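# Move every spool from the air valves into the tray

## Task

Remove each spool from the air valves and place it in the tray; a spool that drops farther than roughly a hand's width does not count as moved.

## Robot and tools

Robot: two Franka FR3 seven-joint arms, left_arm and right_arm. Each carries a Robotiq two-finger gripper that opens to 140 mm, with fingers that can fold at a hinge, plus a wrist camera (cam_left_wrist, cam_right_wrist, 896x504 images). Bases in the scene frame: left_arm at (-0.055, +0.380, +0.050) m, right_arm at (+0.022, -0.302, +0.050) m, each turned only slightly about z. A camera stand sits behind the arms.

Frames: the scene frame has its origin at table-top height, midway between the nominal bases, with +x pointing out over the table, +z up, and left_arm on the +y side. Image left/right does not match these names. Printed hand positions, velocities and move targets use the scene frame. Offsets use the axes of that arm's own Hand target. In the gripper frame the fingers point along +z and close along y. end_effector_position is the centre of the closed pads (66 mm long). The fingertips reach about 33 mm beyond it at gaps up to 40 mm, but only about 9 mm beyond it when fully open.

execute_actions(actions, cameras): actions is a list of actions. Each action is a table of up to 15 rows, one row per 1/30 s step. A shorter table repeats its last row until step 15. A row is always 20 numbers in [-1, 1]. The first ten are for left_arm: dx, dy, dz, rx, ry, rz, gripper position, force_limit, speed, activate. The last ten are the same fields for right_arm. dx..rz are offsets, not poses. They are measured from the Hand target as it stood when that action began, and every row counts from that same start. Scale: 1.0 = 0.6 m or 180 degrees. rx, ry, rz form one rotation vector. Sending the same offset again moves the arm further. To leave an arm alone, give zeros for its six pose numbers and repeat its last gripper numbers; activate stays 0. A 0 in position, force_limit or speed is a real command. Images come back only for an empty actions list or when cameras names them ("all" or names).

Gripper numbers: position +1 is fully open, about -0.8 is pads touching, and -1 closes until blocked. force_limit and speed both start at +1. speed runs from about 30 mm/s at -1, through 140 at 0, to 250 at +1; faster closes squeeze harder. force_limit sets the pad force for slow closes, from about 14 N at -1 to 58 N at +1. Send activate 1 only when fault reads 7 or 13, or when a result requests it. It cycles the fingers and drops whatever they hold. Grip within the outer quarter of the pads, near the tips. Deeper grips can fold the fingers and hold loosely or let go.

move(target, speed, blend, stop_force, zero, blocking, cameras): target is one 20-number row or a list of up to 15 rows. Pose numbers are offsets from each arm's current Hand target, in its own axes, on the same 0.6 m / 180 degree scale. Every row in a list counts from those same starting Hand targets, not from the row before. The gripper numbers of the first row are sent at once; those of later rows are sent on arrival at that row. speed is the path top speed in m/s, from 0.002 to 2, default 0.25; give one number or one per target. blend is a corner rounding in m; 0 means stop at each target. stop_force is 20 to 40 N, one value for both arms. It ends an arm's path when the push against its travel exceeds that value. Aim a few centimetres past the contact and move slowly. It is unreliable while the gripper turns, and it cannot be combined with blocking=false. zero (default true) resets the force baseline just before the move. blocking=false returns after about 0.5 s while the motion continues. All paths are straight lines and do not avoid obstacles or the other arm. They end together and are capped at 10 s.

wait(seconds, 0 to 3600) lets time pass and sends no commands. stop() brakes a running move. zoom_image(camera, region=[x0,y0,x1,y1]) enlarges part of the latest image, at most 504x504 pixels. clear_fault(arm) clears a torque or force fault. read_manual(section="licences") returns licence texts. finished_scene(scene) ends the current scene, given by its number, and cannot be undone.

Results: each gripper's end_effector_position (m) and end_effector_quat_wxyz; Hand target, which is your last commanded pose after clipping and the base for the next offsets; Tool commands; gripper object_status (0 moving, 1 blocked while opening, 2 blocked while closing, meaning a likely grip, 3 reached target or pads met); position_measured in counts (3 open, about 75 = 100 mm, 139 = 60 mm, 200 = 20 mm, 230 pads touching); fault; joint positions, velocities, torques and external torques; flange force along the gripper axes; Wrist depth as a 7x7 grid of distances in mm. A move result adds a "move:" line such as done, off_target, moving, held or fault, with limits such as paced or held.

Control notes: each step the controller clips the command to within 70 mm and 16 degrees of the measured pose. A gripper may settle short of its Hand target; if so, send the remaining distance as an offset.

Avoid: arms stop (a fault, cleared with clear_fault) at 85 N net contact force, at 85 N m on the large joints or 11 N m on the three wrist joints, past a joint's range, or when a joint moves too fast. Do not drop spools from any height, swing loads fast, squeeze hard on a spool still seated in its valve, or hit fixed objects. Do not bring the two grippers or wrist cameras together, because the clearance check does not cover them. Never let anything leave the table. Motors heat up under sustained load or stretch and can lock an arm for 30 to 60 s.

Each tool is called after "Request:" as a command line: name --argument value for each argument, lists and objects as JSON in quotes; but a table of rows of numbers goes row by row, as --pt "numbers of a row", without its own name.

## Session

Request:
execute_actions --actions '[]'

Scene clock: 0.00 s.
left_arm: end_effector_position=(+0.6306, +0.2306, +0.1011) position_measured=3 object_status=3 fault=0 end_effector_quat_wxyz=(+0.521, -0.496, +0.693, +0.059) | right_arm: end_effector_position=(+0.3682, -0.5476, +0.3726) position_measured=3 object_status=3 fault=0 end_effector_quat_wxyz=(+0.110, -0.577, +0.807, +0.062)
Joint positions: left_arm=[-0.599 0.663 0.119 -1.901 1.483 2.171 -1.412] | right_arm=[-0.82 -0.359 -0.013 -2.187 0.236 1.736 -0.503]
Joint velocities: within noise
Joint torques (N m): no reading
External joint torques (N m): no reading
Flange force (N): no reading
Wrist depth (mm): cam_left_wrist=[1740 1728 - - 234 186 161 / 1459 1804 - - 290 236 182 / 1933 1980 2537 643 - 137 113 / 1918 104 - 2768 2365 - 96 / - 97 2436 - 2298 - - / - - - 2276 - - - / - - - 1728 1964 1903 -] | cam_right_wrist=[464 457 - - - - 443 / 470 483 - - - - 470 / 559 - 533 538 - 550 444 / 580 - 572 543 - 528 413 / - 118 623 - 608 127 392 / - 109 684 730 - 129 90 / - - - - - - -]
Hand target: left_arm +0.6306, +0.2306, +0.1011; +0.521, -0.496, +0.693, +0.059 | right_arm +0.3682, -0.5476, +0.3726; +0.110, -0.577, +0.807, +0.062
Tool commands: left_gripper/position=+1.0 left_gripper/force_limit=+1.0 left_gripper/speed=+1.0 left_gripper/activate=+0.0 right_gripper/position=+1.0 right_gripper/force_limit=+1.0 right_gripper/speed=+1.0 right_gripper/activate=+0.0

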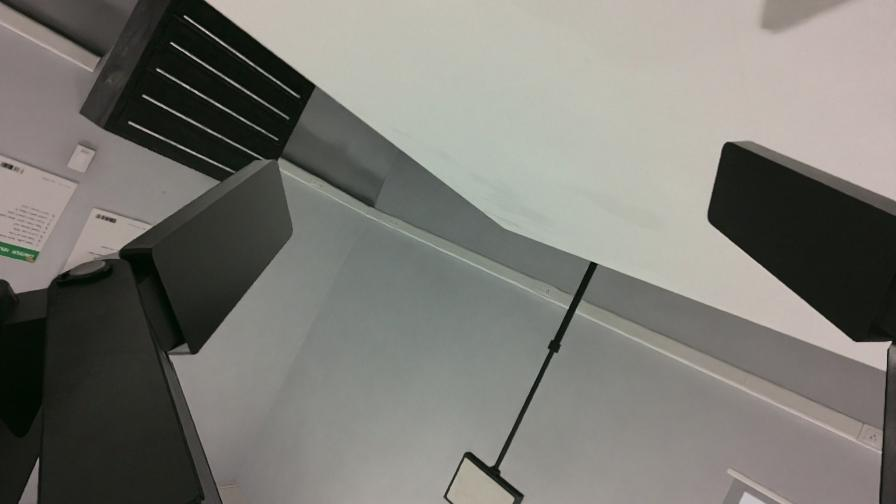

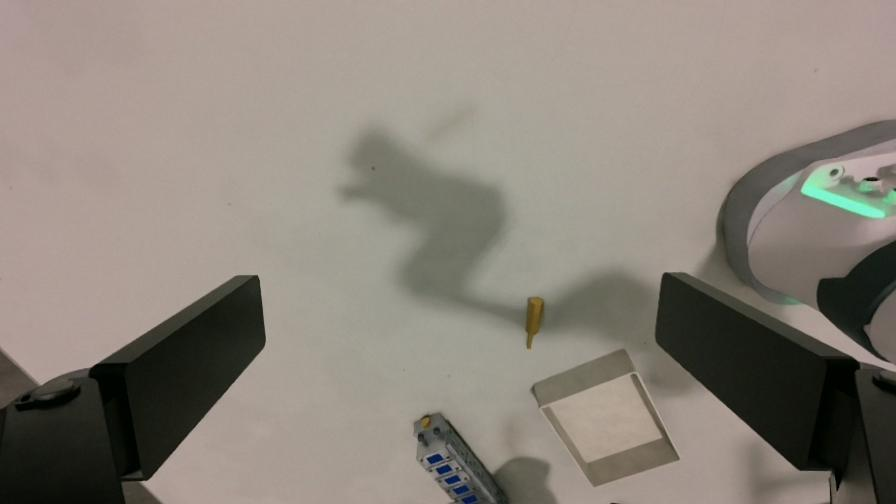

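Request:
move --target '[-0.632,0.254,-0.262,-0.170,0.3066,0.001,1,0,0,0,0,0,0,0,0,0,1,1,1,0]' --cameras '["cam_left_wrist"]'

Request:
move --target '[0,0,0,0,0,0,1,0,0,0,-0.8213,0.0782,0.3685,0.035,0.077,0.338,-0.1,0,-0.5,0]' --cameras '["cam_right_wrist"]'

Scene clock: 19.33 s.
left_arm: end_effector_position=(+0.3998, +0.4493, +0.4007) position_measured=3 object_status=3 fault=0 end_effector_quat_wxyz=(+0.001, -0.584, +0.812, +0.000) | right_arm: end_effector_position=(+0.3682, -0.5476, +0.3726) position_measured=3 object_status=3 fault=0 end_effector_quat_wxyz=(+0.110, -0.577, +0.807, +0.062)
Joint positions: left_arm=[-0.589 -0.419 0.652 -2.067 0.253 1.723 0.257] | right_arm=[-0.82 -0.359 -0.013 -2.187 0.236 1.736 -0.503]
Joint velocities: left_arm=[0 0.001 0.002 0.001 -0.001 0 0.004] | right_arm=[within noise]
Joint torques (N m): left_arm=[-0.28 -10.97 -8.59 24.01 0.73 2.31 0.19] | right_arm=[0.78 -19.42 -0.04 24.69 1.18 2.23 -0.09]
External joint torques (N m): left_arm=[-0.02 -0.31 -0.2 0.11 0.01 -0.27 0.19] | right_arm=[0.76 0.3 0.26 -0.28 -0.03 -0.12 -0.08]
Flange force (N): left_arm=[0.2 1.0 -1.0] | right_arm=[-0.5 -0.4 0.6]
Wrist depth (mm): cam_left_wrist=[- - - - - - 453 / - - - - - - - / - - - - - 128 106 / - 104 - 601 574 - 96 / - 97 - - - - - / - - - - 1964 1571 - / - - 1818 1903 1831 1728 -] | cam_right_wrist=[- - - 457 436 - 452 / 479 459 - - - 484 466 / - - - 545 524 - 445 / 583 - 589 557 556 - 413 / 602 118 599 602 634 127 388 / - 109 - - - 121 90 / - - - - 788 - -]
Hand target: left_arm +0.3997, +0.4500, +0.4015; +0.001, -0.580, +0.814, +0.000 | right_arm +0.3682, -0.5476, +0.3726; +0.110, -0.577, +0.807, +0.062
Off the commanded pose: left_arm 0.001 m, 1 deg | right_arm 0.000 m, 0 deg.
move: done; limits=paced

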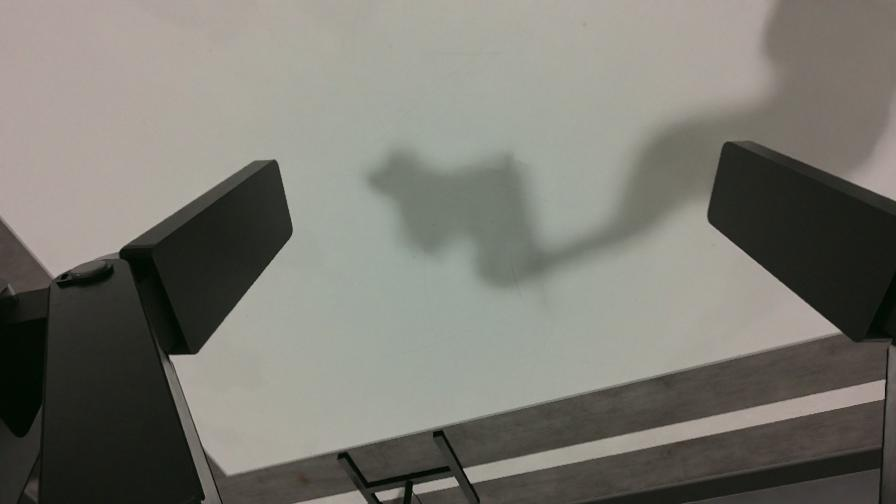

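Scene clock: 23.17 s.
left_arm: end_effector_position=(+0.3998, +0.4493, +0.4007) position_measured=3 object_status=3 fault=0 end_effector_quat_wxyz=(+0.001, -0.583, +0.812, +0.000) | right_arm: end_effector_position=(+0.4999, -0.0311, +0.2804) position_measured=141 object_status=3 fault=0 end_effector_quat_wxyz=(+0.000, -0.091, +0.996, -0.001)
Joint positions: left_arm=[-0.589 -0.419 0.652 -2.067 0.253 1.723 0.259] | right_arm=[-1.287 -0.896 1.391 -1.974 0.882 1.688 1.297]
Joint velocities: left_arm=[within noise] | right_arm=[0 -0.001 -0.001 -0.001 -0.001 -0.001 0.006]
Joint torques (N m): left_arm=[-0.09 -10.88 -8.67 23.95 0.71 2.29 0.3] | right_arm=[-0.08 22.02 -24.55 16.1 1.03 2.1 -0.01]
External joint torques (N m): left_arm=[0.14 -0.15 -0.31 0.05 -0.01 -0.29 0.3] | right_arm=[0.6 0.33 0.93 0.42 0.26 -0.41 -0.01]
Flange force (N): left_arm=[0.0 0.8 -1.0] | right_arm=[-1.7 1.6 0.0]
Wrist depth (mm): cam_left_wrist=[- - - - - - - / - - - - - - - / - - - 556 - 128 107 / - 104 - - 610 - 96 / - 96 - - 633 - - / - - - - 1603 1592 - / - - 1949 1831 1778 1778 -] | cam_right_wrist=[- 390 - 381 380 385 379 / 401 397 - 404 412 392 - / - - - 410 413 418 - / - - - 387 377 - - / 450 - 111 - 137 - 453 / - 83 113 475 - - - / - - - 484 - - -]
Hand target: left_arm +0.3997, +0.4500, +0.4015; +0.001, -0.580, +0.814, +0.000 | right_arm +0.4997, -0.0299, +0.2798; +0.000, -0.087, +0.996, +0.000
Off the commanded pose: left_arm 0.001 m, 0 deg | right_arm 0.001 m, 1 deg.
move: done; limits=paced

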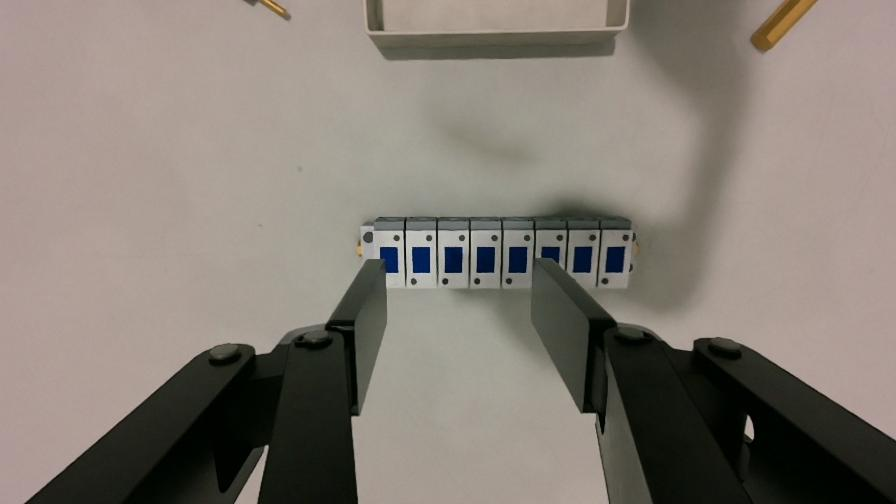

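Request:
move --pt "-0.05 -0.3 0.336 0 0 0 -0.1 0 -0.5 0 0.3665 -0.8115 -0.1543 -0.035 -0.077 -0.338 -0.1 0 -0.5 0" --pt "0.3147 -0.1613 0.336 0 0 0 -0.1 0 -0.5 0 0.3665 -0.8115 -0.1543 -0.035 -0.077 -0.338 -0.1 0 -0.5 0" --pt "0.404 0.0725 0.4 0 0 0 -0.1 0 -0.5 0 0.3665 -0.8115 -0.1543 -0.035 -0.077 -0.338 -0.1 0 -0.5 0" --blend 0.02 --cameras '["cam_left_wrist"]'

Scene clock: 42.90 s.
left_arm: end_effector_position=(+0.2804, +0.2358, +0.1615) position_measured=141 object_status=3 fault=0 end_effector_quat_wxyz=(+0.002, -0.576, +0.818, +0.001) | right_arm: end_effector_position=(+0.3687, -0.5469, +0.3738) position_measured=141 object_status=3 fault=0 end_effector_quat_wxyz=(+0.112, -0.574, +0.809, +0.061)
Joint positions: left_arm=[-0.719 -0.418 0.388 -2.783 0.23 2.38 -0.234] | right_arm=[-0.794 -0.364 -0.036 -2.19 0.232 1.739 -0.49]
Joint velocities: left_arm=[-0.001 -0.001 0 -0.002 -0.001 0.001 -0.007] | right_arm=[within noise]
Joint torques (N m): left_arm=[0.9 -13.3 -4.68 21.25 0.24 2.91 -0.14] | right_arm=[0.64 -18.59 0.17 25.09 0.91 1.98 -0.3]
External joint torques (N m): left_arm=[1.02 -0.24 -0.83 -0.29 -0.3 0.29 -0.13] | right_arm=[0.6 1.02 0.22 0.05 -0.32 -0.38 -0.29]
Flange force (N): left_arm=[0.3 2.9 -0.1] | right_arm=[1.3 -2.9 -1.1]
Wrist depth (mm): cam_left_wrist=[255 274 270 266 264 262 262 / - 297 - 266 283 278 276 / 327 - 116 158 133 291 292 / 346 - 86 336 134 86 - / - - - - - - - / - - - 384 - - - / - - - - - - -] | cam_right_wrist=[442 467 454 462 - 447 448 / - - - 485 512 - 473 / 565 549 - 521 - 521 445 / 580 - - - 552 532 414 / 631 607 111 624 138 598 - / 1744 83 - - - - - / - - - 773 - - -]
Hand target: left_arm +0.2799, +0.2354, +0.1610; +0.001, -0.580, +0.814, +0.000 | right_arm +0.3676, -0.5475, +0.3726; +0.110, -0.577, +0.807, +0.062
Off the commanded pose: left_arm 0.001 m, 1 deg | right_arm 0.002 m, 0 deg.
move: done; limits=paced

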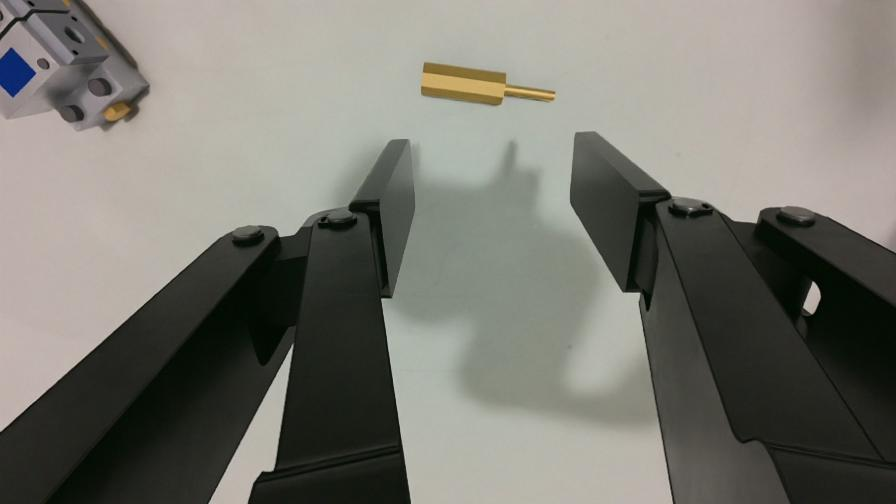

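Request:
move --target '[0.0325,-0.0255,0.068,0,0,-0.455,-0.1,-1,-1,0,0,0,0,0,0,0,-0.1,0,-0.5,0]' --cameras '["cam_left_wrist"]'

Scene clock: 52.07 s.
left_arm: end_effector_position=(+0.2870, +0.2125, +0.1200) position_measured=141 object_status=3 fault=0 end_effector_quat_wxyz=(-0.001, +0.971, -0.239, +0.000) | right_arm: end_effector_position=(+0.3687, -0.5469, +0.3738) position_measured=141 object_status=3 fault=0 end_effector_quat_wxyz=(+0.112, -0.574, +0.809, +0.061)
Joint positions: left_arm=[-0.272 -0.232 -0.147 -2.772 -0.057 2.54 -1.503] | right_arm=[-0.794 -0.364 -0.036 -2.19 0.232 1.739 -0.49]
Joint velocities: left_arm=[0 0 0.001 -0.002 0 -0.001 -0.005] | right_arm=[within noise]
Joint torques (N m): left_arm=[0.98 -18.68 -0.12 20.17 0.54 2.88 -0.12] | right_arm=[0.7 -18.49 0.21 25.06 0.9 1.98 -0.27]
External joint torques (N m): left_arm=[1.04 0.37 -0.58 0.31 0.03 0.2 -0.12] | right_arm=[0.67 1 0.28 0.14 -0.33 -0.36 -0.26]
Flange force (N): left_arm=[2.6 -0.2 1.9] | right_arm=[1.2 -3.1 -1.2]
Wrist depth (mm): cam_left_wrist=[237 236 233 - 230 228 216 / 254 251 - 244 244 244 - / - 264 129 265 155 256 253 / - - 86 283 276 86 - / - - - 309 - - - / - - - 341 - - - / - - - 374 - - -] | cam_right_wrist=[- 459 451 - - 440 - / 499 499 - 492 467 478 454 / 523 550 - 530 - - 442 / - 598 - - 556 - 412 / 652 624 115 636 137 610 596 / - 83 - 666 - - 653 / - - - 768 - - -]
Hand target: left_arm +0.2881, +0.2120, +0.1202; -0.001, +0.972, -0.235, +0.001 | right_arm +0.3676, -0.5475, +0.3726; +0.110, -0.577, +0.807, +0.062
Off the commanded pose: left_arm 0.001 m, 1 deg | right_arm 0.002 m, 0 deg.
move: done

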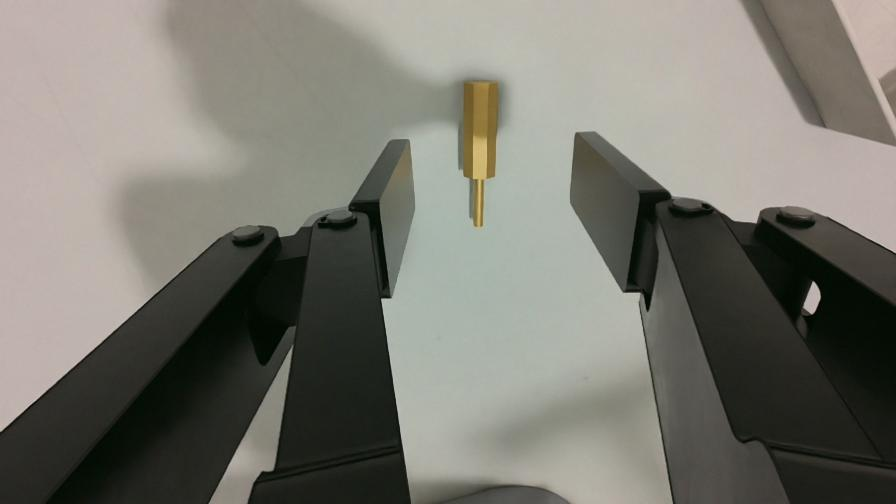

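Request:
move --pt "0 -0.008 0.05 0 0 0.0045 -0.1 -1 -1 0 0 0 0 0 0 0 -0.1 0 -0.5 0" --pt "0 -0.008 0.1453 0 0 0.0045 -0.1 -1 -1 0 0 0 0 0 0 0 -0.1 0 -0.5 0" --pt "0 -0.008 0.1453 0 0 0.0045 -1 -1 -1 0 0 0 0 0 0 0 -0.1 0 -0.5 0" --speed '[0.1,0.12,0.05]' --blend '[0.005,0,0]' --cameras '["cam_left_wrist"]'

Request:
zoom_image --camera "cam_left_wrist" --region '[400, 80, 600, 340]'

Scene clock: 61.43 s.
left_arm: end_effector_position=(+0.2894, +0.2169, +0.0330) position_measured=204 object_status=2 fault=0 end_effector_quat_wxyz=(-0.001, +0.970, -0.243, -0.001) | right_arm: end_effector_position=(+0.3687, -0.5469, +0.3738) position_measured=141 object_status=3 fault=0 end_effector_quat_wxyz=(+0.112, -0.574, +0.809, +0.061)
Joint positions: left_arm=[-0.251 0.056 -0.137 -2.783 0.029 2.837 -1.542] | right_arm=[-0.794 -0.364 -0.036 -2.19 0.232 1.739 -0.49]
Joint torques (N m): left_arm=[-0.05 -24.07 -0.07 15.14 0.62 2.94 -0.15] | right_arm=[0.71 -18.53 0.19 25.11 0.9 1.99 -0.26]
External joint torques (N m): left_arm=[0.04 0.2 0.15 0.12 0.35 0.26 -0.15] | right_arm=[0.67 1.01 0.24 0.13 -0.33 -0.36 -0.25]
Flange force (N): left_arm=[0.9 0.2 2.5] | right_arm=[1.2 -3.1 -1.2]
Wrist depth (mm): cam_left_wrist=[156 153 155 154 152 150 149 / - 167 166 162 162 161 161 / 181 180 179 172 169 173 172 / 196 192 - - 82 - 184 / 210 - - - - - - / - - - - - - - / - - - - - - -] | cam_right_wrist=[458 - 474 - - - 454 / - - 477 483 - - 462 / 527 - - - - - 448 / - - - 596 - 492 414 / 636 - 111 610 137 616 415 / - 83 - 676 - - 643 / - - - 763 - - -]
Hand target: left_arm +0.2904, +0.2164, +0.0330; -0.001, +0.970, -0.241, +0.001 | right_arm +0.3676, -0.5475, +0.3726; +0.110, -0.577, +0.807, +0.062
Off the commanded pose: left_arm 0.001 m, 0 deg | right_arm 0.002 m, 0 deg.
move: done

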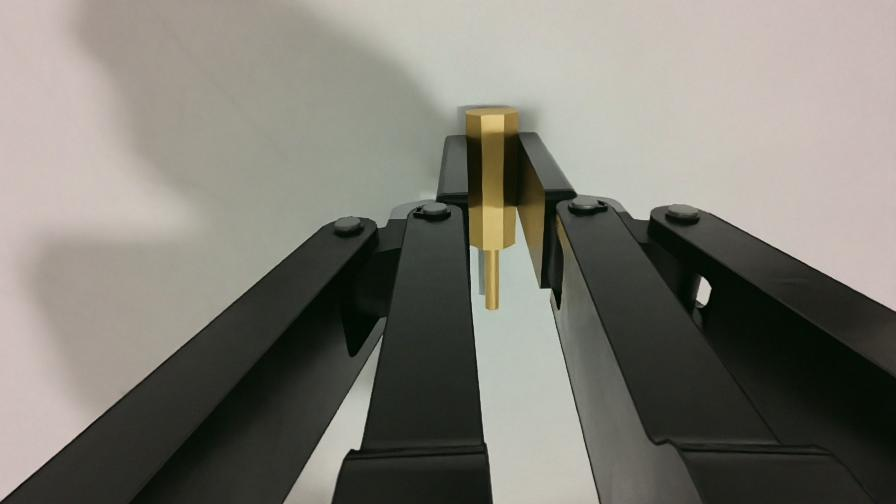

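Scaled by 1.938 from the camera's image (finer frame: 1280x720).

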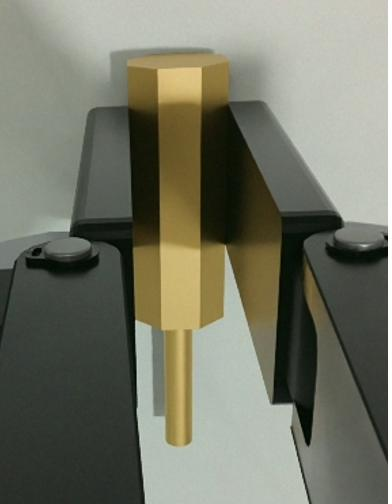

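Request:
move --pt "0 0 -0.1 0 0 0 -1 -1 -1 0 0 0 0 0 0 0 -0.1 0 -0.5 0" --pt "0 0 -0.1 0 0 0 -0.98 1 -1 0 0 0 0 0 0 0 -0.1 0 -0.5 0" --pt "0.2705 0.086 -0.145 0 0 0.788 -0.98 1 -1 0 0 0 0 0 0 0 -0.1 0 -0.5 0" --speed '[0.15,0.1,0.35]' --cameras '["cam_left_wrist"]'

Request:
zoom_image --camera "cam_left_wrist" --region '[400, 220, 580, 400]'

Scene clock: 74.70 s.
left_arm: end_effector_position=(+0.4089, +0.0955, +0.1193) position_measured=207 object_status=2 fault=0 end_effector_quat_wxyz=(+0.001, -0.092, +0.996, +0.002) | right_arm: end_effector_position=(+0.3687, -0.5469, +0.3738) position_measured=141 object_status=3 fault=0 end_effector_quat_wxyz=(+0.112, -0.574, +0.809, +0.061)
Joint positions: left_arm=[-0.162 0.213 -0.343 -2.232 0.116 2.429 0.753] | right_arm=[-0.794 -0.364 -0.036 -2.19 0.232 1.739 -0.49]
Joint velocities: left_arm=[0 0.001 0.002 0 0 0 0.008] | right_arm=[within noise]
Joint torques (N m): left_arm=[0.91 -34.39 -2.76 22.03 0.36 2.37 0.3] | right_arm=[0.8 -18.48 0.22 25.08 0.91 1.99 -0.25]
External joint torques (N m): left_arm=[1.02 -0.22 -0.61 0.83 -0.14 -0.17 0.3] | right_arm=[0.77 0.96 0.28 0.18 -0.32 -0.35 -0.24]
Flange force (N): left_arm=[-2.2 0.0 -2.1] | right_arm=[1.1 -3.2 -1.3]
Wrist depth (mm): cam_left_wrist=[- 237 234 - 229 230 224 / 256 255 250 162 242 244 240 / 280 275 274 162 256 259 258 / 297 292 - - 83 - 281 / - - - - - - - / - - - - - - - / - - - - - - -] | cam_right_wrist=[- - 448 - - 442 433 / - 490 485 - - - 460 / - - - 520 - 513 443 / - 568 - - 539 - 413 / - 593 111 - 137 605 388 / - 83 - 655 - - - / - - - - - - -]
Hand target: left_arm +0.4094, +0.0946, +0.1200; +0.001, -0.089, +0.996, +0.001 | right_arm +0.3676, -0.5475, +0.3726; +0.110, -0.577, +0.807, +0.062
Off the commanded pose: left_arm 0.001 m, 0 deg | right_arm 0.002 m, 0 deg.
move: done

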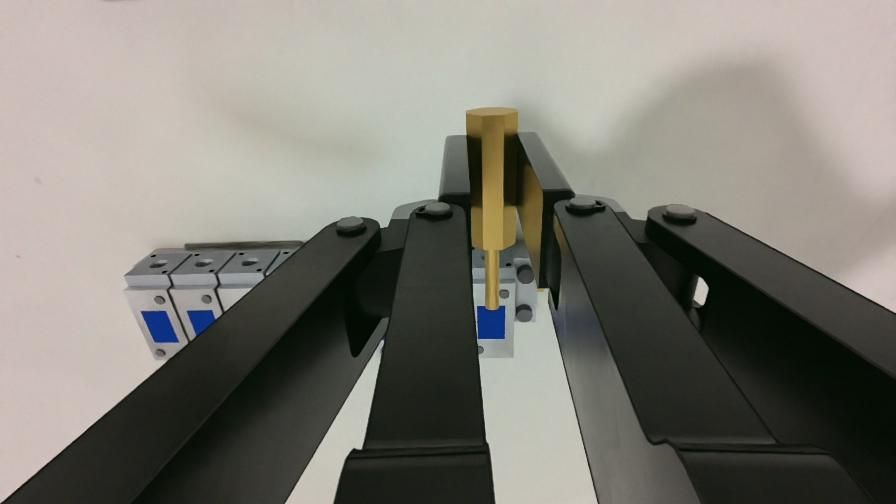

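Scaled by 2.800 from the camera's image (finer frame: 1280x720).

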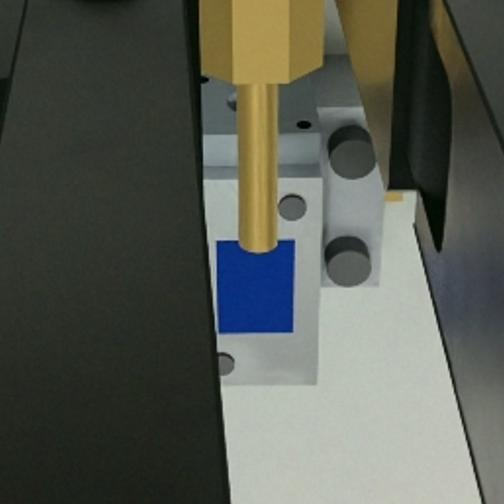

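Request:
move --pt "0.0155 -0.0097 0 0 0 -0.0133 -0.98 1 -1 0 0 0 0 0 0 0 -0.1 0 -0.5 0" --pt "0.0155 -0.0097 0.0742 0 0 -0.0133 -0.98 1 -1 0 0 0 0 0 0 0 -0.1 0 -0.5 0" --speed 0.1 --blend '[0.003,0]' --cameras '["cam_left_wrist"]'

Request:
zoom_image --camera "cam_left_wrist" --region '[440, 250, 540, 350]'

Scene clock: 83.50 s.
left_arm: end_effector_position=(+0.3995, +0.0882, +0.0743) position_measured=207 object_status=2 fault=0 end_effector_quat_wxyz=(-0.002, -0.107, +0.994, +0.001) | right_arm: end_effector_position=(+0.3687, -0.5469, +0.3738) position_measured=141 object_status=3 fault=0 end_effector_quat_wxyz=(+0.112, -0.574, +0.809, +0.061)
Joint positions: left_arm=[-0.212 0.299 -0.305 -2.252 0.154 2.527 0.679] | right_arm=[-0.794 -0.364 -0.036 -2.19 0.232 1.739 -0.49]
Joint velocities: left_arm=[-0.001 0.001 -0.001 0.001 0 0.002 -0.006] | right_arm=[within noise]
Joint torques (N m): left_arm=[-0.22 -36.91 -2.28 20.25 0.55 2.87 -0.16] | right_arm=[0.67 -18.54 0.22 25.07 0.91 2 -0.27]
External joint torques (N m): left_arm=[-0.14 -1.07 0.34 0.44 0.11 0.33 -0.16] | right_arm=[0.63 0.95 0.28 0.16 -0.32 -0.35 -0.25]
Flange force (N): left_arm=[1.0 0.5 -1.1] | right_arm=[1.2 -3.0 -1.2]
Wrist depth (mm): cam_left_wrist=[198 197 195 191 190 188 186 / 213 209 208 202 203 201 197 / 230 228 225 162 213 219 213 / 251 247 - - 83 - 231 / 231 - - - - - - / - - - - - - - / - - - - - - -] | cam_right_wrist=[451 480 - - 448 - - / - 470 482 465 485 488 450 / 467 527 532 - 484 - 442 / - - 592 - - - 414 / - - 141 - 137 - 395 / - 83 - - - - 648 / - - - - - - -]
Hand target: left_arm +0.4014, +0.0873, +0.0755; +0.001, -0.110, +0.994, +0.001 | right_arm +0.3676, -0.5475, +0.3726; +0.110, -0.577, +0.807, +0.062
Off the commanded pose: left_arm 0.002 m, 0 deg | right_arm 0.002 m, 0 deg.
move: done

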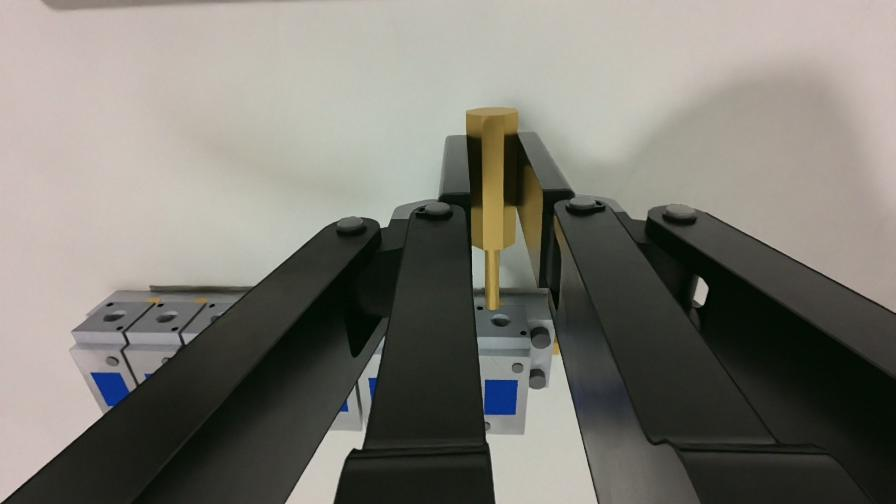

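Scaled by 5.040 from the camera's image (finer frame: 1280x720).

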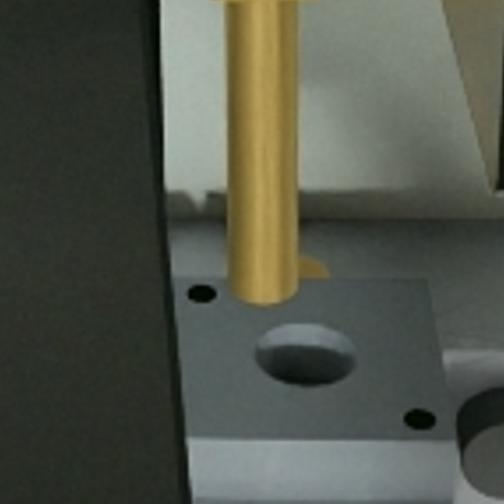

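Request:
move --target '[-0.0067,0.0053,0,0,0,-0.0028,-0.98,1,-1,0,0,0,0,0,0,0,-0.1,0,-0.5,0]' --speed 0.05 --cameras '["cam_left_wrist"]'

Request:
zoom_image --camera "cam_left_wrist" --region '[440, 250, 540, 350]'

Scene clock: 86.97 s.
left_arm: end_effector_position=(+0.4024, +0.0922, +0.0743) position_measured=207 object_status=2 fault=0 end_effector_quat_wxyz=(-0.001, -0.112, +0.994, +0.002) | right_arm: end_effector_position=(+0.3687, -0.5469, +0.3738) position_measured=141 object_status=3 fault=0 end_effector_quat_wxyz=(+0.112, -0.574, +0.809, +0.061)
Joint positions: left_arm=[-0.21 0.299 -0.298 -2.252 0.154 2.528 0.677] | right_arm=[-0.794 -0.364 -0.036 -2.19 0.232 1.739 -0.49]
Joint torques (N m): left_arm=[0.26 -36.69 -2.75 20.63 0.46 2.87 -0.06] | right_arm=[0.7 -18.5 0.18 25.16 0.89 1.98 -0.31]
External joint torques (N m): left_arm=[0.22 -0.94 -0.32 0.92 0.03 0.36 -0.06] | right_arm=[0.73 1 0.32 0.22 -0.33 -0.37 -0.3]
Flange force (N): left_arm=[-0.4 -0.3 -1.6] | right_arm=[1.2 -3.3 -1.4]
Wrist depth (mm): cam_left_wrist=[199 - 194 190 190 188 185 / 212 213 207 202 203 201 198 / 230 227 227 162 213 216 214 / - 243 - - 83 - 234 / 266 - - - - - - / - - - - - - - / - - - - - - -] | cam_right_wrist=[448 467 454 457 430 - 433 / - - 487 - 511 471 486 / 545 - - 512 532 524 443 / - 599 559 - - 534 415 / - 629 111 - 137 - 386 / 1707 83 - 719 - - - / - - - - - - -]
Hand target: left_arm +0.4046, +0.0913, +0.0755; +0.001, -0.114, +0.993, +0.001 | right_arm +0.3676, -0.5475, +0.3726; +0.110, -0.577, +0.807, +0.062
Off the commanded pose: left_arm 0.003 m, 0 deg | right_arm 0.002 m, 0 deg.
move: done

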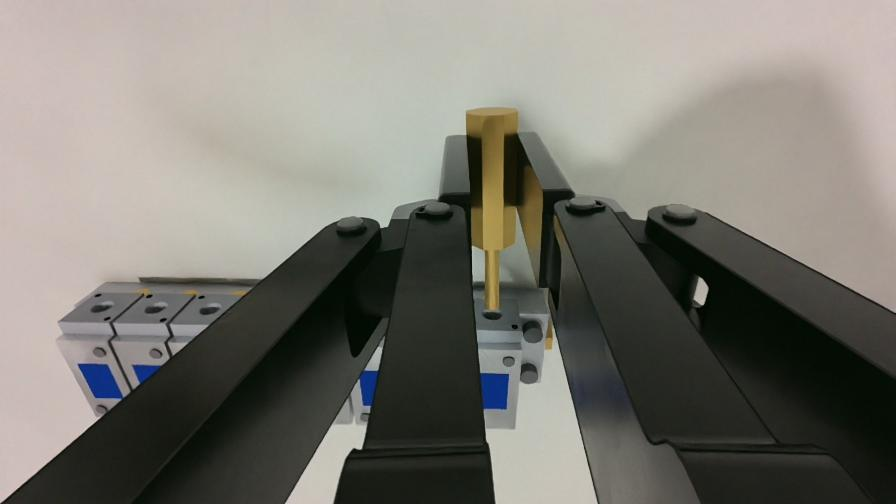

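Scaled by 5.040 from the camera's image (finer frame: 1280x720).

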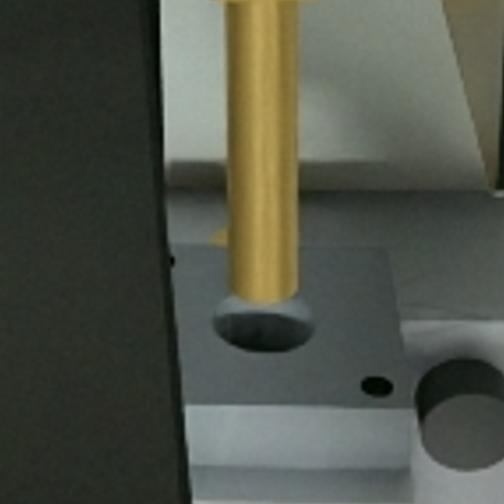

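Request:
move --pt "0 0 -0.0015 0 0 0 -0.98 1 -1 0 0 0 0 0 0 0 -0.1 0 -0.5 0" --pt "-0.0165 0 -0.0015 0 0 0 -0.98 1 -1 0 0 0 0 0 0 0 -0.1 0 -0.5 0" --speed 0.04 --cameras '["cam_left_wrist"]'

Request:
zoom_image --camera "cam_left_wrist" --region '[440, 230, 540, 330]'

Scene clock: 91.80 s.
left_arm: end_effector_position=(+0.4131, +0.0932, +0.0758) position_measured=207 object_status=2 fault=0 end_effector_quat_wxyz=(+0.000, -0.118, +0.993, +0.000) | right_arm: end_effector_position=(+0.3687, -0.5469, +0.3738) position_measured=141 object_status=3 fault=0 end_effector_quat_wxyz=(+0.112, -0.574, +0.809, +0.061)
Joint positions: left_arm=[-0.205 0.312 -0.293 -2.226 0.154 2.52 0.678] | right_arm=[-0.794 -0.364 -0.036 -2.19 0.232 1.739 -0.49]
Joint velocities: left_arm=[0.001 0.002 0.001 0.001 0 -0.005 -0.001] | right_arm=[within noise]
Joint torques (N m): left_arm=[0.9 -36.8 -2.92 20.81 0.48 2.4 0.32] | right_arm=[0.69 -18.58 0.27 25.08 0.91 1.98 -0.21]
External joint torques (N m): left_arm=[1.08 -0.27 -0.2 0.9 0.04 -0.13 0.32] | right_arm=[0.69 0.95 0.37 0.12 -0.32 -0.38 -0.19]
Flange force (N): left_arm=[-2.9 -0.1 -1.7] | right_arm=[0.9 -3.0 -1.2]
Wrist depth (mm): cam_left_wrist=[203 197 196 192 191 189 185 / 215 214 207 203 204 201 198 / 233 233 230 162 133 220 215 / 250 245 - - 83 - 232 / 208 - - - - - - / - - - - - - - / - - - - - - -] | cam_right_wrist=[446 - 463 438 445 438 460 / 500 499 - - - 484 - / 505 - - 518 531 491 443 / 576 - - 563 579 561 414 / - - 111 607 137 - 386 / 1732 83 - - - - - / - - - 706 - - -]
Hand target: left_arm +0.4143, +0.0936, +0.0764; +0.001, -0.114, +0.993, +0.001 | right_arm +0.3676, -0.5475, +0.3726; +0.110, -0.577, +0.807, +0.062
Off the commanded pose: left_arm 0.001 m, 0 deg | right_arm 0.002 m, 0 deg.
move: done

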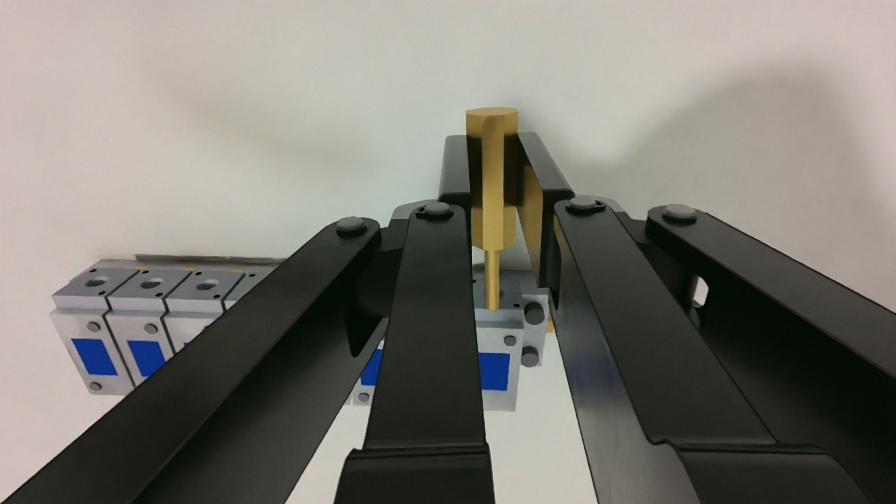

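Scaled by 5.040 from the camera's image (finer frame: 1280x720).

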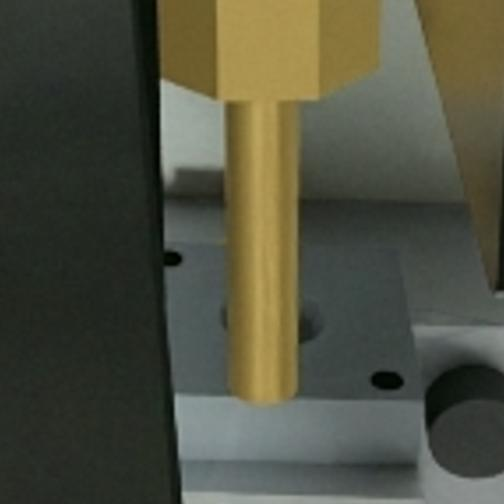

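Request:
move --pt "0.0223 0.0018 -0.004 0 0 0 -0.98 1 -1 0 0 0 0 0 0 0 -0.1 0 -0.5 0" --pt "0.0223 0.0018 0.0017 0 0.0306 0 -0.98 1 -1 0 0 0 0 0 0 0 -0.1 0 -0.5 0" --speed 0.06 --cameras '["cam_left_wrist"]'

Request:
zoom_image --camera "cam_left_wrist" --region '[440, 240, 540, 340]'

Scene clock: 111.13 s.
left_arm: end_effector_position=(+0.4005, +0.0923, +0.0747) position_measured=207 object_status=2 fault=0 end_effector_quat_wxyz=(-0.046, -0.117, +0.992, -0.004) | right_arm: end_effector_position=(+0.3687, -0.5469, +0.3738) position_measured=141 object_status=3 fault=0 end_effector_quat_wxyz=(+0.112, -0.574, +0.809, +0.061)
Joint positions: left_arm=[-0.134 0.339 -0.355 -2.183 0.084 2.431 0.748] | right_arm=[-0.794 -0.364 -0.036 -2.19 0.232 1.739 -0.49]
Joint velocities: left_arm=[-0.001 0 0 0 0 -0.002 0.005] | right_arm=[within noise]
Joint torques (N m): left_arm=[0.84 -37.19 -4.22 20.79 0.49 2.16 0.31] | right_arm=[0.71 -18.52 0.16 25.07 0.92 1.97 -0.3]
External joint torques (N m): left_arm=[0.96 -0.38 -0.72 0.8 0.02 -0.2 0.31] | right_arm=[0.71 0.88 0.26 0.21 -0.3 -0.37 -0.29]
Flange force (N): left_arm=[-1.8 0.2 -2.5] | right_arm=[1.1 -3.0 -1.4]
Wrist depth (mm): cam_left_wrist=[- 201 198 196 - 191 189 / - 212 207 206 205 202 200 / 229 227 226 162 - 215 211 / 245 243 - - 83 - 221 / 257 - - - - - - / - - - - - - - / - - - - - - -] | cam_right_wrist=[451 455 451 449 432 455 439 / - - 495 - 490 472 465 / - - - 517 - 552 439 / 624 547 579 - - 561 415 / 618 - 115 - 137 595 596 / 1694 83 - 698 - - 664 / - - - - - - -]
Hand target: left_arm +0.4010, +0.0916, +0.0754; -0.047, -0.114, +0.992, -0.005 | right_arm +0.3676, -0.5475, +0.3726; +0.110, -0.577, +0.807, +0.062
Off the commanded pose: left_arm 0.001 m, 0 deg | right_arm 0.002 m, 0 deg.
move: done

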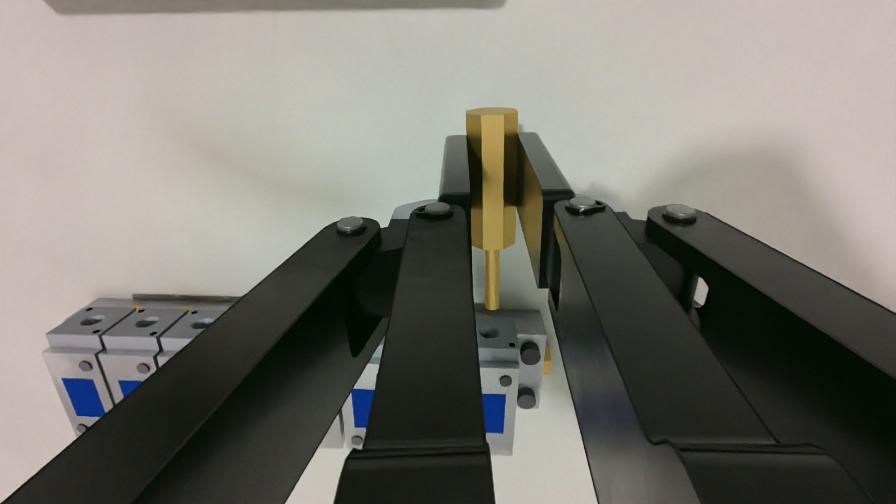

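Scaled by 5.040 from the camera's image (finer frame: 1280x720).

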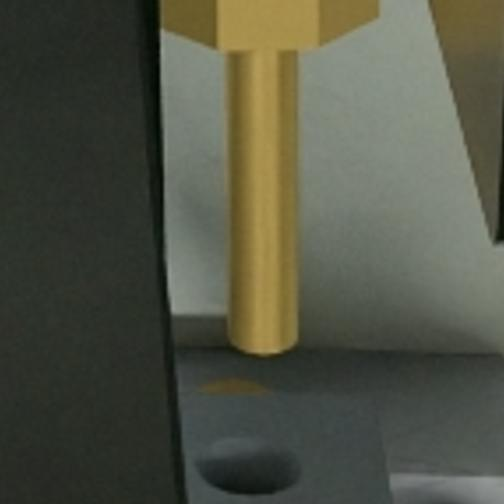

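Request:
move --pt "0 -0.0015 -0.0015 0 0 0 -0.98 1 -1 0 0 0 0 0 0 0 -0.1 0 -0.5 0" --pt "-0.0141 -0.0015 -0.0028 0 0 0 -0.98 1 -1 0 0 0 0 0 0 0 -0.1 0 -0.5 0" --speed 0.06 --cameras '["cam_left_wrist"]'

Request:
zoom_image --camera "cam_left_wrist" --region '[440, 250, 540, 350]'

Scene clock: 117.17 s.
left_arm: end_effector_position=(+0.4084, +0.0921, +0.0757) position_measured=207 object_status=2 fault=0 end_effector_quat_wxyz=(-0.048, -0.119, +0.992, -0.006) | right_arm: end_effector_position=(+0.3687, -0.5469, +0.3738) position_measured=141 object_status=3 fault=0 end_effector_quat_wxyz=(+0.112, -0.574, +0.809, +0.061)
Joint positions: left_arm=[-0.128 0.354 -0.354 -2.157 0.084 2.418 0.754] | right_arm=[-0.794 -0.364 -0.036 -2.19 0.232 1.739 -0.49]
Joint velocities: left_arm=[0 0.001 0.001 0 0 -0.004 0.005] | right_arm=[within noise]
Joint torques (N m): left_arm=[0.81 -37.75 -3.94 20.75 0.83 2.18 0.34] | right_arm=[0.7 -18.55 0.22 25.13 0.89 1.97 -0.3]
External joint torques (N m): left_arm=[0.78 -0.4 -0.42 0.63 0.35 -0.17 0.34] | right_arm=[0.7 0.99 0.32 0.16 -0.34 -0.38 -0.29]
Flange force (N): left_arm=[-1.6 0.3 -1.8] | right_arm=[1.2 -3.1 -1.3]
Wrist depth (mm): cam_left_wrist=[202 202 199 196 194 193 189 / - 213 211 205 205 204 200 / 230 229 227 - 213 214 216 / 249 242 - - 83 - 227 / 210 - - - - - - / - - - - - - - / - - - - - - -] | cam_right_wrist=[458 460 - - - 454 448 / 488 496 499 - - 458 459 / 533 537 - - - 532 446 / - 570 - - - 532 413 / 638 - 111 - 137 - 377 / 1770 83 663 - - - - / - - - 755 - - -]
Hand target: left_arm +0.4095, +0.0926, +0.0763; -0.047, -0.114, +0.992, -0.005 | right_arm +0.3676, -0.5475, +0.3726; +0.110, -0.577, +0.807, +0.062
Off the commanded pose: left_arm 0.001 m, 1 deg | right_arm 0.002 m, 0 deg.
move: done

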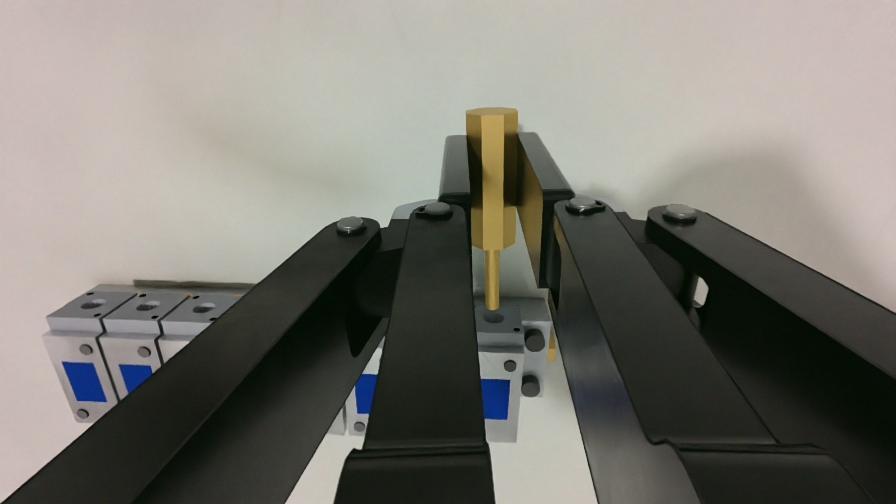

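Scaled by 5.040 from the camera's image (finer frame: 1280x720).

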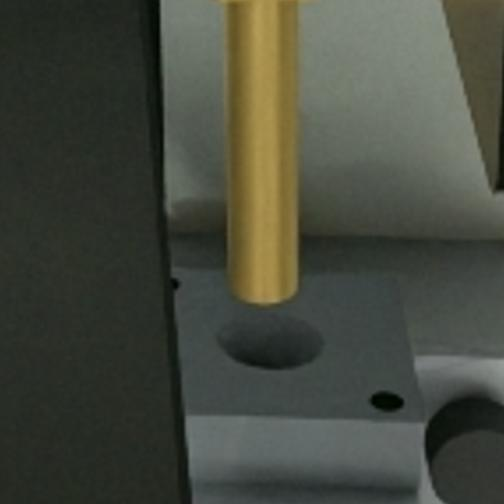

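Request:
move --target '[-0.0042,0,-0.0004,0,0,0,-0.98,1,-1,0,0,0,0,0,0,0,-0.1,0,-0.5,0]' --speed 0.04 --cameras '["cam_left_wrist"]'

Request:
zoom_image --camera "cam_left_wrist" --region '[440, 250, 540, 350]'

Scene clock: 121.03 s.
left_arm: end_effector_position=(+0.4105, +0.0923, +0.0757) position_measured=207 object_status=2 fault=0 end_effector_quat_wxyz=(-0.048, -0.118, +0.992, -0.006) | right_arm: end_effector_position=(+0.3687, -0.5469, +0.3738) position_measured=141 object_status=3 fault=0 end_effector_quat_wxyz=(+0.112, -0.574, +0.809, +0.061)
Joint positions: left_arm=[-0.127 0.358 -0.354 -2.15 0.085 2.415 0.756] | right_arm=[-0.794 -0.364 -0.036 -2.19 0.232 1.739 -0.49]
Joint torques (N m): left_arm=[0.84 -38 -3.78 21.03 0.8 2.19 0.27] | right_arm=[0.72 -18.49 0.18 25.08 0.91 1.98 -0.3]
External joint torques (N m): left_arm=[0.9 -0.4 -0.13 0.86 0.32 -0.16 0.27] | right_arm=[0.65 1.07 0.21 0.07 -0.33 -0.38 -0.28]
Flange force (N): left_arm=[-2.4 -0.2 -1.8] | right_arm=[1.4 -3.1 -1.1]
Wrist depth (mm): cam_left_wrist=[204 203 202 197 194 191 188 / 216 213 210 204 205 - 201 / 232 229 224 162 120 215 212 / 248 243 - - 83 - 223 / - - - - - - - / - - - - - - - / - - - - - - -] | cam_right_wrist=[462 - 447 447 448 - 445 / - 478 495 - - 475 464 / - - - 535 - 524 446 / - 587 - 533 - 558 414 / - 623 111 - 137 605 390 / - 83 - - - - - / - - - 746 - - -]
Hand target: left_arm +0.4120, +0.0932, +0.0763; -0.047, -0.114, +0.992, -0.005 | right_arm +0.3676, -0.5475, +0.3726; +0.110, -0.577, +0.807, +0.062
Off the commanded pose: left_arm 0.002 m, 1 deg | right_arm 0.002 m, 0 deg.
move: done

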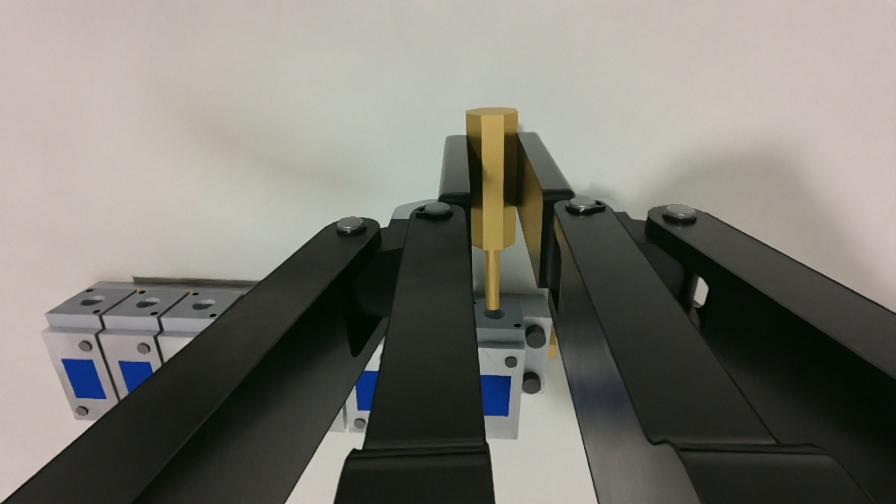

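Scaled by 5.040 from the camera's image (finer frame: 1280x720).

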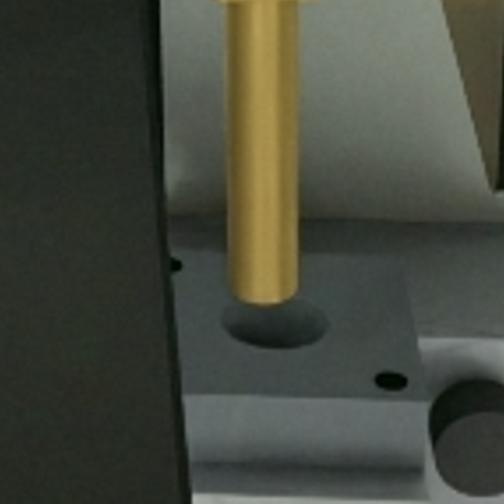

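Request:
move --target '[-0.005,0.0012,-0.0005,0,0,0,-0.98,1,-1,0,0,0,0,0,0,0,-0.1,0,-0.5,0]' --speed 0.03 --cameras '["cam_left_wrist"]'

Request:
zoom_image --camera "cam_left_wrist" --region '[440, 250, 540, 350]'

Scene clock: 125.80 s.
left_arm: end_effector_position=(+0.4134, +0.0938, +0.0758) position_measured=207 object_status=2 fault=0 end_effector_quat_wxyz=(-0.048, -0.119, +0.992, -0.005) | right_arm: end_effector_position=(+0.3687, -0.5469, +0.3738) position_measured=141 object_status=3 fault=0 end_effector_quat_wxyz=(+0.112, -0.574, +0.809, +0.061)
Joint positions: left_arm=[-0.124 0.362 -0.352 -2.144 0.087 2.412 0.76] | right_arm=[-0.794 -0.364 -0.036 -2.19 0.232 1.739 -0.49]
Joint torques (N m): left_arm=[0.84 -37.96 -3.9 21.01 0.81 2.2 0.3] | right_arm=[0.71 -18.58 0.15 25.14 0.92 2 -0.32]
External joint torques (N m): left_arm=[0.98 -0.26 -0.16 0.85 0.33 -0.14 0.3] | right_arm=[0.68 0.74 0.22 0.35 -0.31 -0.33 -0.3]
Flange force (N): left_arm=[-2.7 -0.2 -1.5] | right_arm=[1.1 -2.9 -1.7]
Wrist depth (mm): cam_left_wrist=[206 203 201 197 194 192 194 / 220 213 212 205 204 204 200 / 231 227 224 - 213 215 213 / 242 243 - - 83 - 226 / - - - - - - - / - - - - - - - / - - - - - - -] | cam_right_wrist=[- - - - 450 437 - / 464 493 - 482 - 475 - / - - - - - - 445 / 592 - - - - 539 416 / 626 - 111 - 138 - 439 / 1757 83 - - - - 608 / - - - 768 - - -]
Hand target: left_arm +0.4148, +0.0946, +0.0763; -0.047, -0.114, +0.992, -0.005 | right_arm +0.3676, -0.5475, +0.3726; +0.110, -0.577, +0.807, +0.062
Off the commanded pose: left_arm 0.002 m, 1 deg | right_arm 0.002 m, 0 deg.
move: done

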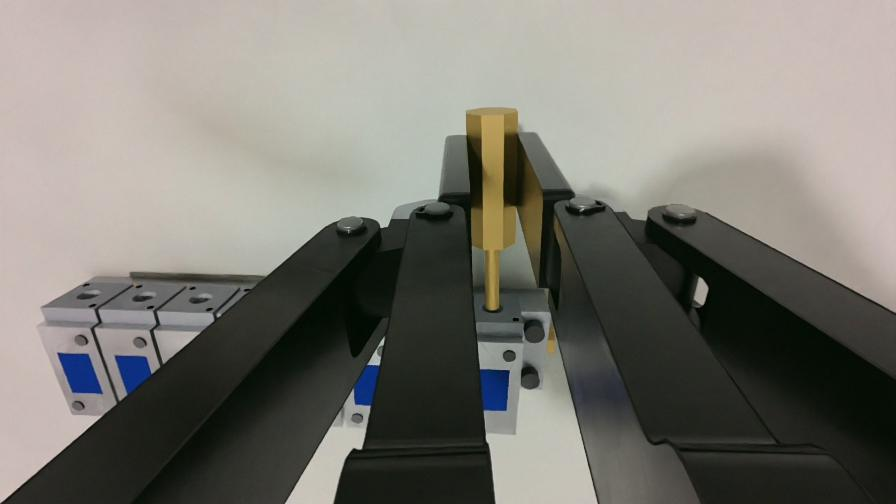

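Scaled by 5.040 from the camera's image (finer frame: 1280x720).

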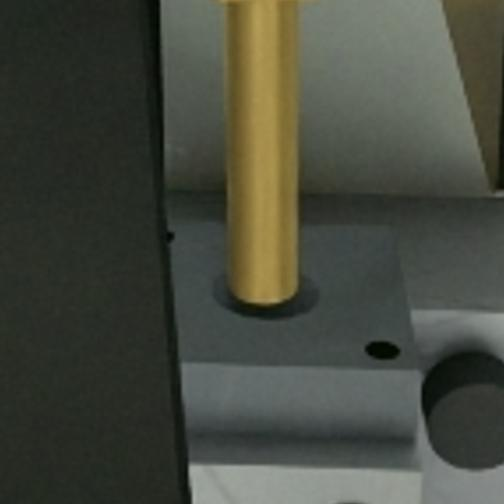

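Request:
move --target '[-0.0133,0.0003,-0.0012,0,0,0,-0.98,1,-1,0,0,0,0,0,0,0,-0.1,0,-0.5,0]' --speed 0.04 --cameras '["cam_left_wrist"]'

Request:
zoom_image --camera "cam_left_wrist" --region '[440, 230, 540, 330]'

Scene clock: 128.43 s.
left_arm: end_effector_position=(+0.4212, +0.0957, +0.0757) position_measured=207 object_status=2 fault=0 end_effector_quat_wxyz=(-0.048, -0.119, +0.992, -0.006) | right_arm: end_effector_position=(+0.3687, -0.5469, +0.3738) position_measured=141 object_status=3 fault=0 end_effector_quat_wxyz=(+0.112, -0.574, +0.809, +0.061)
Joint positions: left_arm=[-0.12 0.376 -0.348 -2.121 0.091 2.403 0.766] | right_arm=[-0.794 -0.364 -0.036 -2.19 0.232 1.739 -0.49]
Joint velocities: left_arm=[0 0 0.001 0.001 0.002 -0.004 0.004] | right_arm=[within noise]
Joint torques (N m): left_arm=[0.83 -38.76 -4.04 21.22 0.89 2.18 0.35] | right_arm=[0.69 -18.46 0.2 25.1 0.89 2 -0.3]
External joint torques (N m): left_arm=[1.17 -0.45 -0.01 0.98 0.4 -0.16 0.35] | right_arm=[0.65 1.04 0.26 0.18 -0.33 -0.35 -0.29]
Flange force (N): left_arm=[-3.0 0.0 -1.9] | right_arm=[1.4 -3.3 -1.3]
Wrist depth (mm): cam_left_wrist=[204 202 201 197 196 195 190 / 217 213 212 205 204 203 200 / 228 224 224 162 133 219 211 / 248 239 - - 83 - 227 / - - - - - - - / - - - - - - - / - - - - - - -] | cam_right_wrist=[427 - - 454 437 - 448 / 495 486 - 498 - 482 472 / - 525 - - 520 - 445 / - 558 552 - 548 - 414 / - - 111 624 137 - 396 / 1719 83 - - - - - / - - - - - - -]
Hand target: left_arm +0.4225, +0.0966, +0.0762; -0.047, -0.114, +0.992, -0.005 | right_arm +0.3676, -0.5475, +0.3726; +0.110, -0.577, +0.807, +0.062
Off the commanded pose: left_arm 0.002 m, 1 deg | right_arm 0.002 m, 0 deg.
move: done

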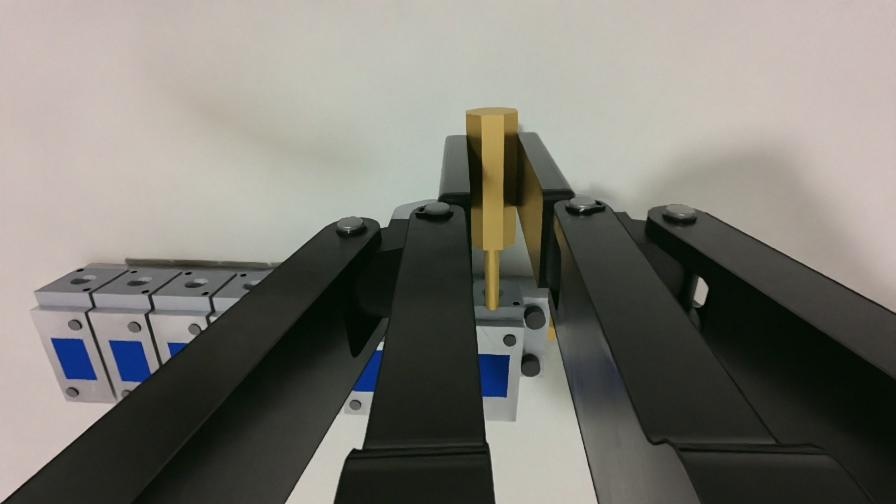

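Scaled by 5.040 from the camera's image (finer frame: 1280x720).

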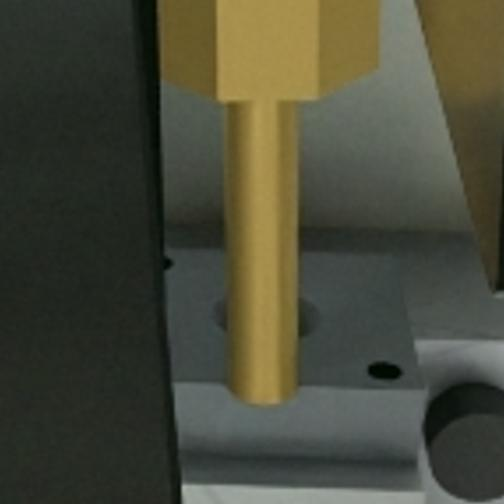

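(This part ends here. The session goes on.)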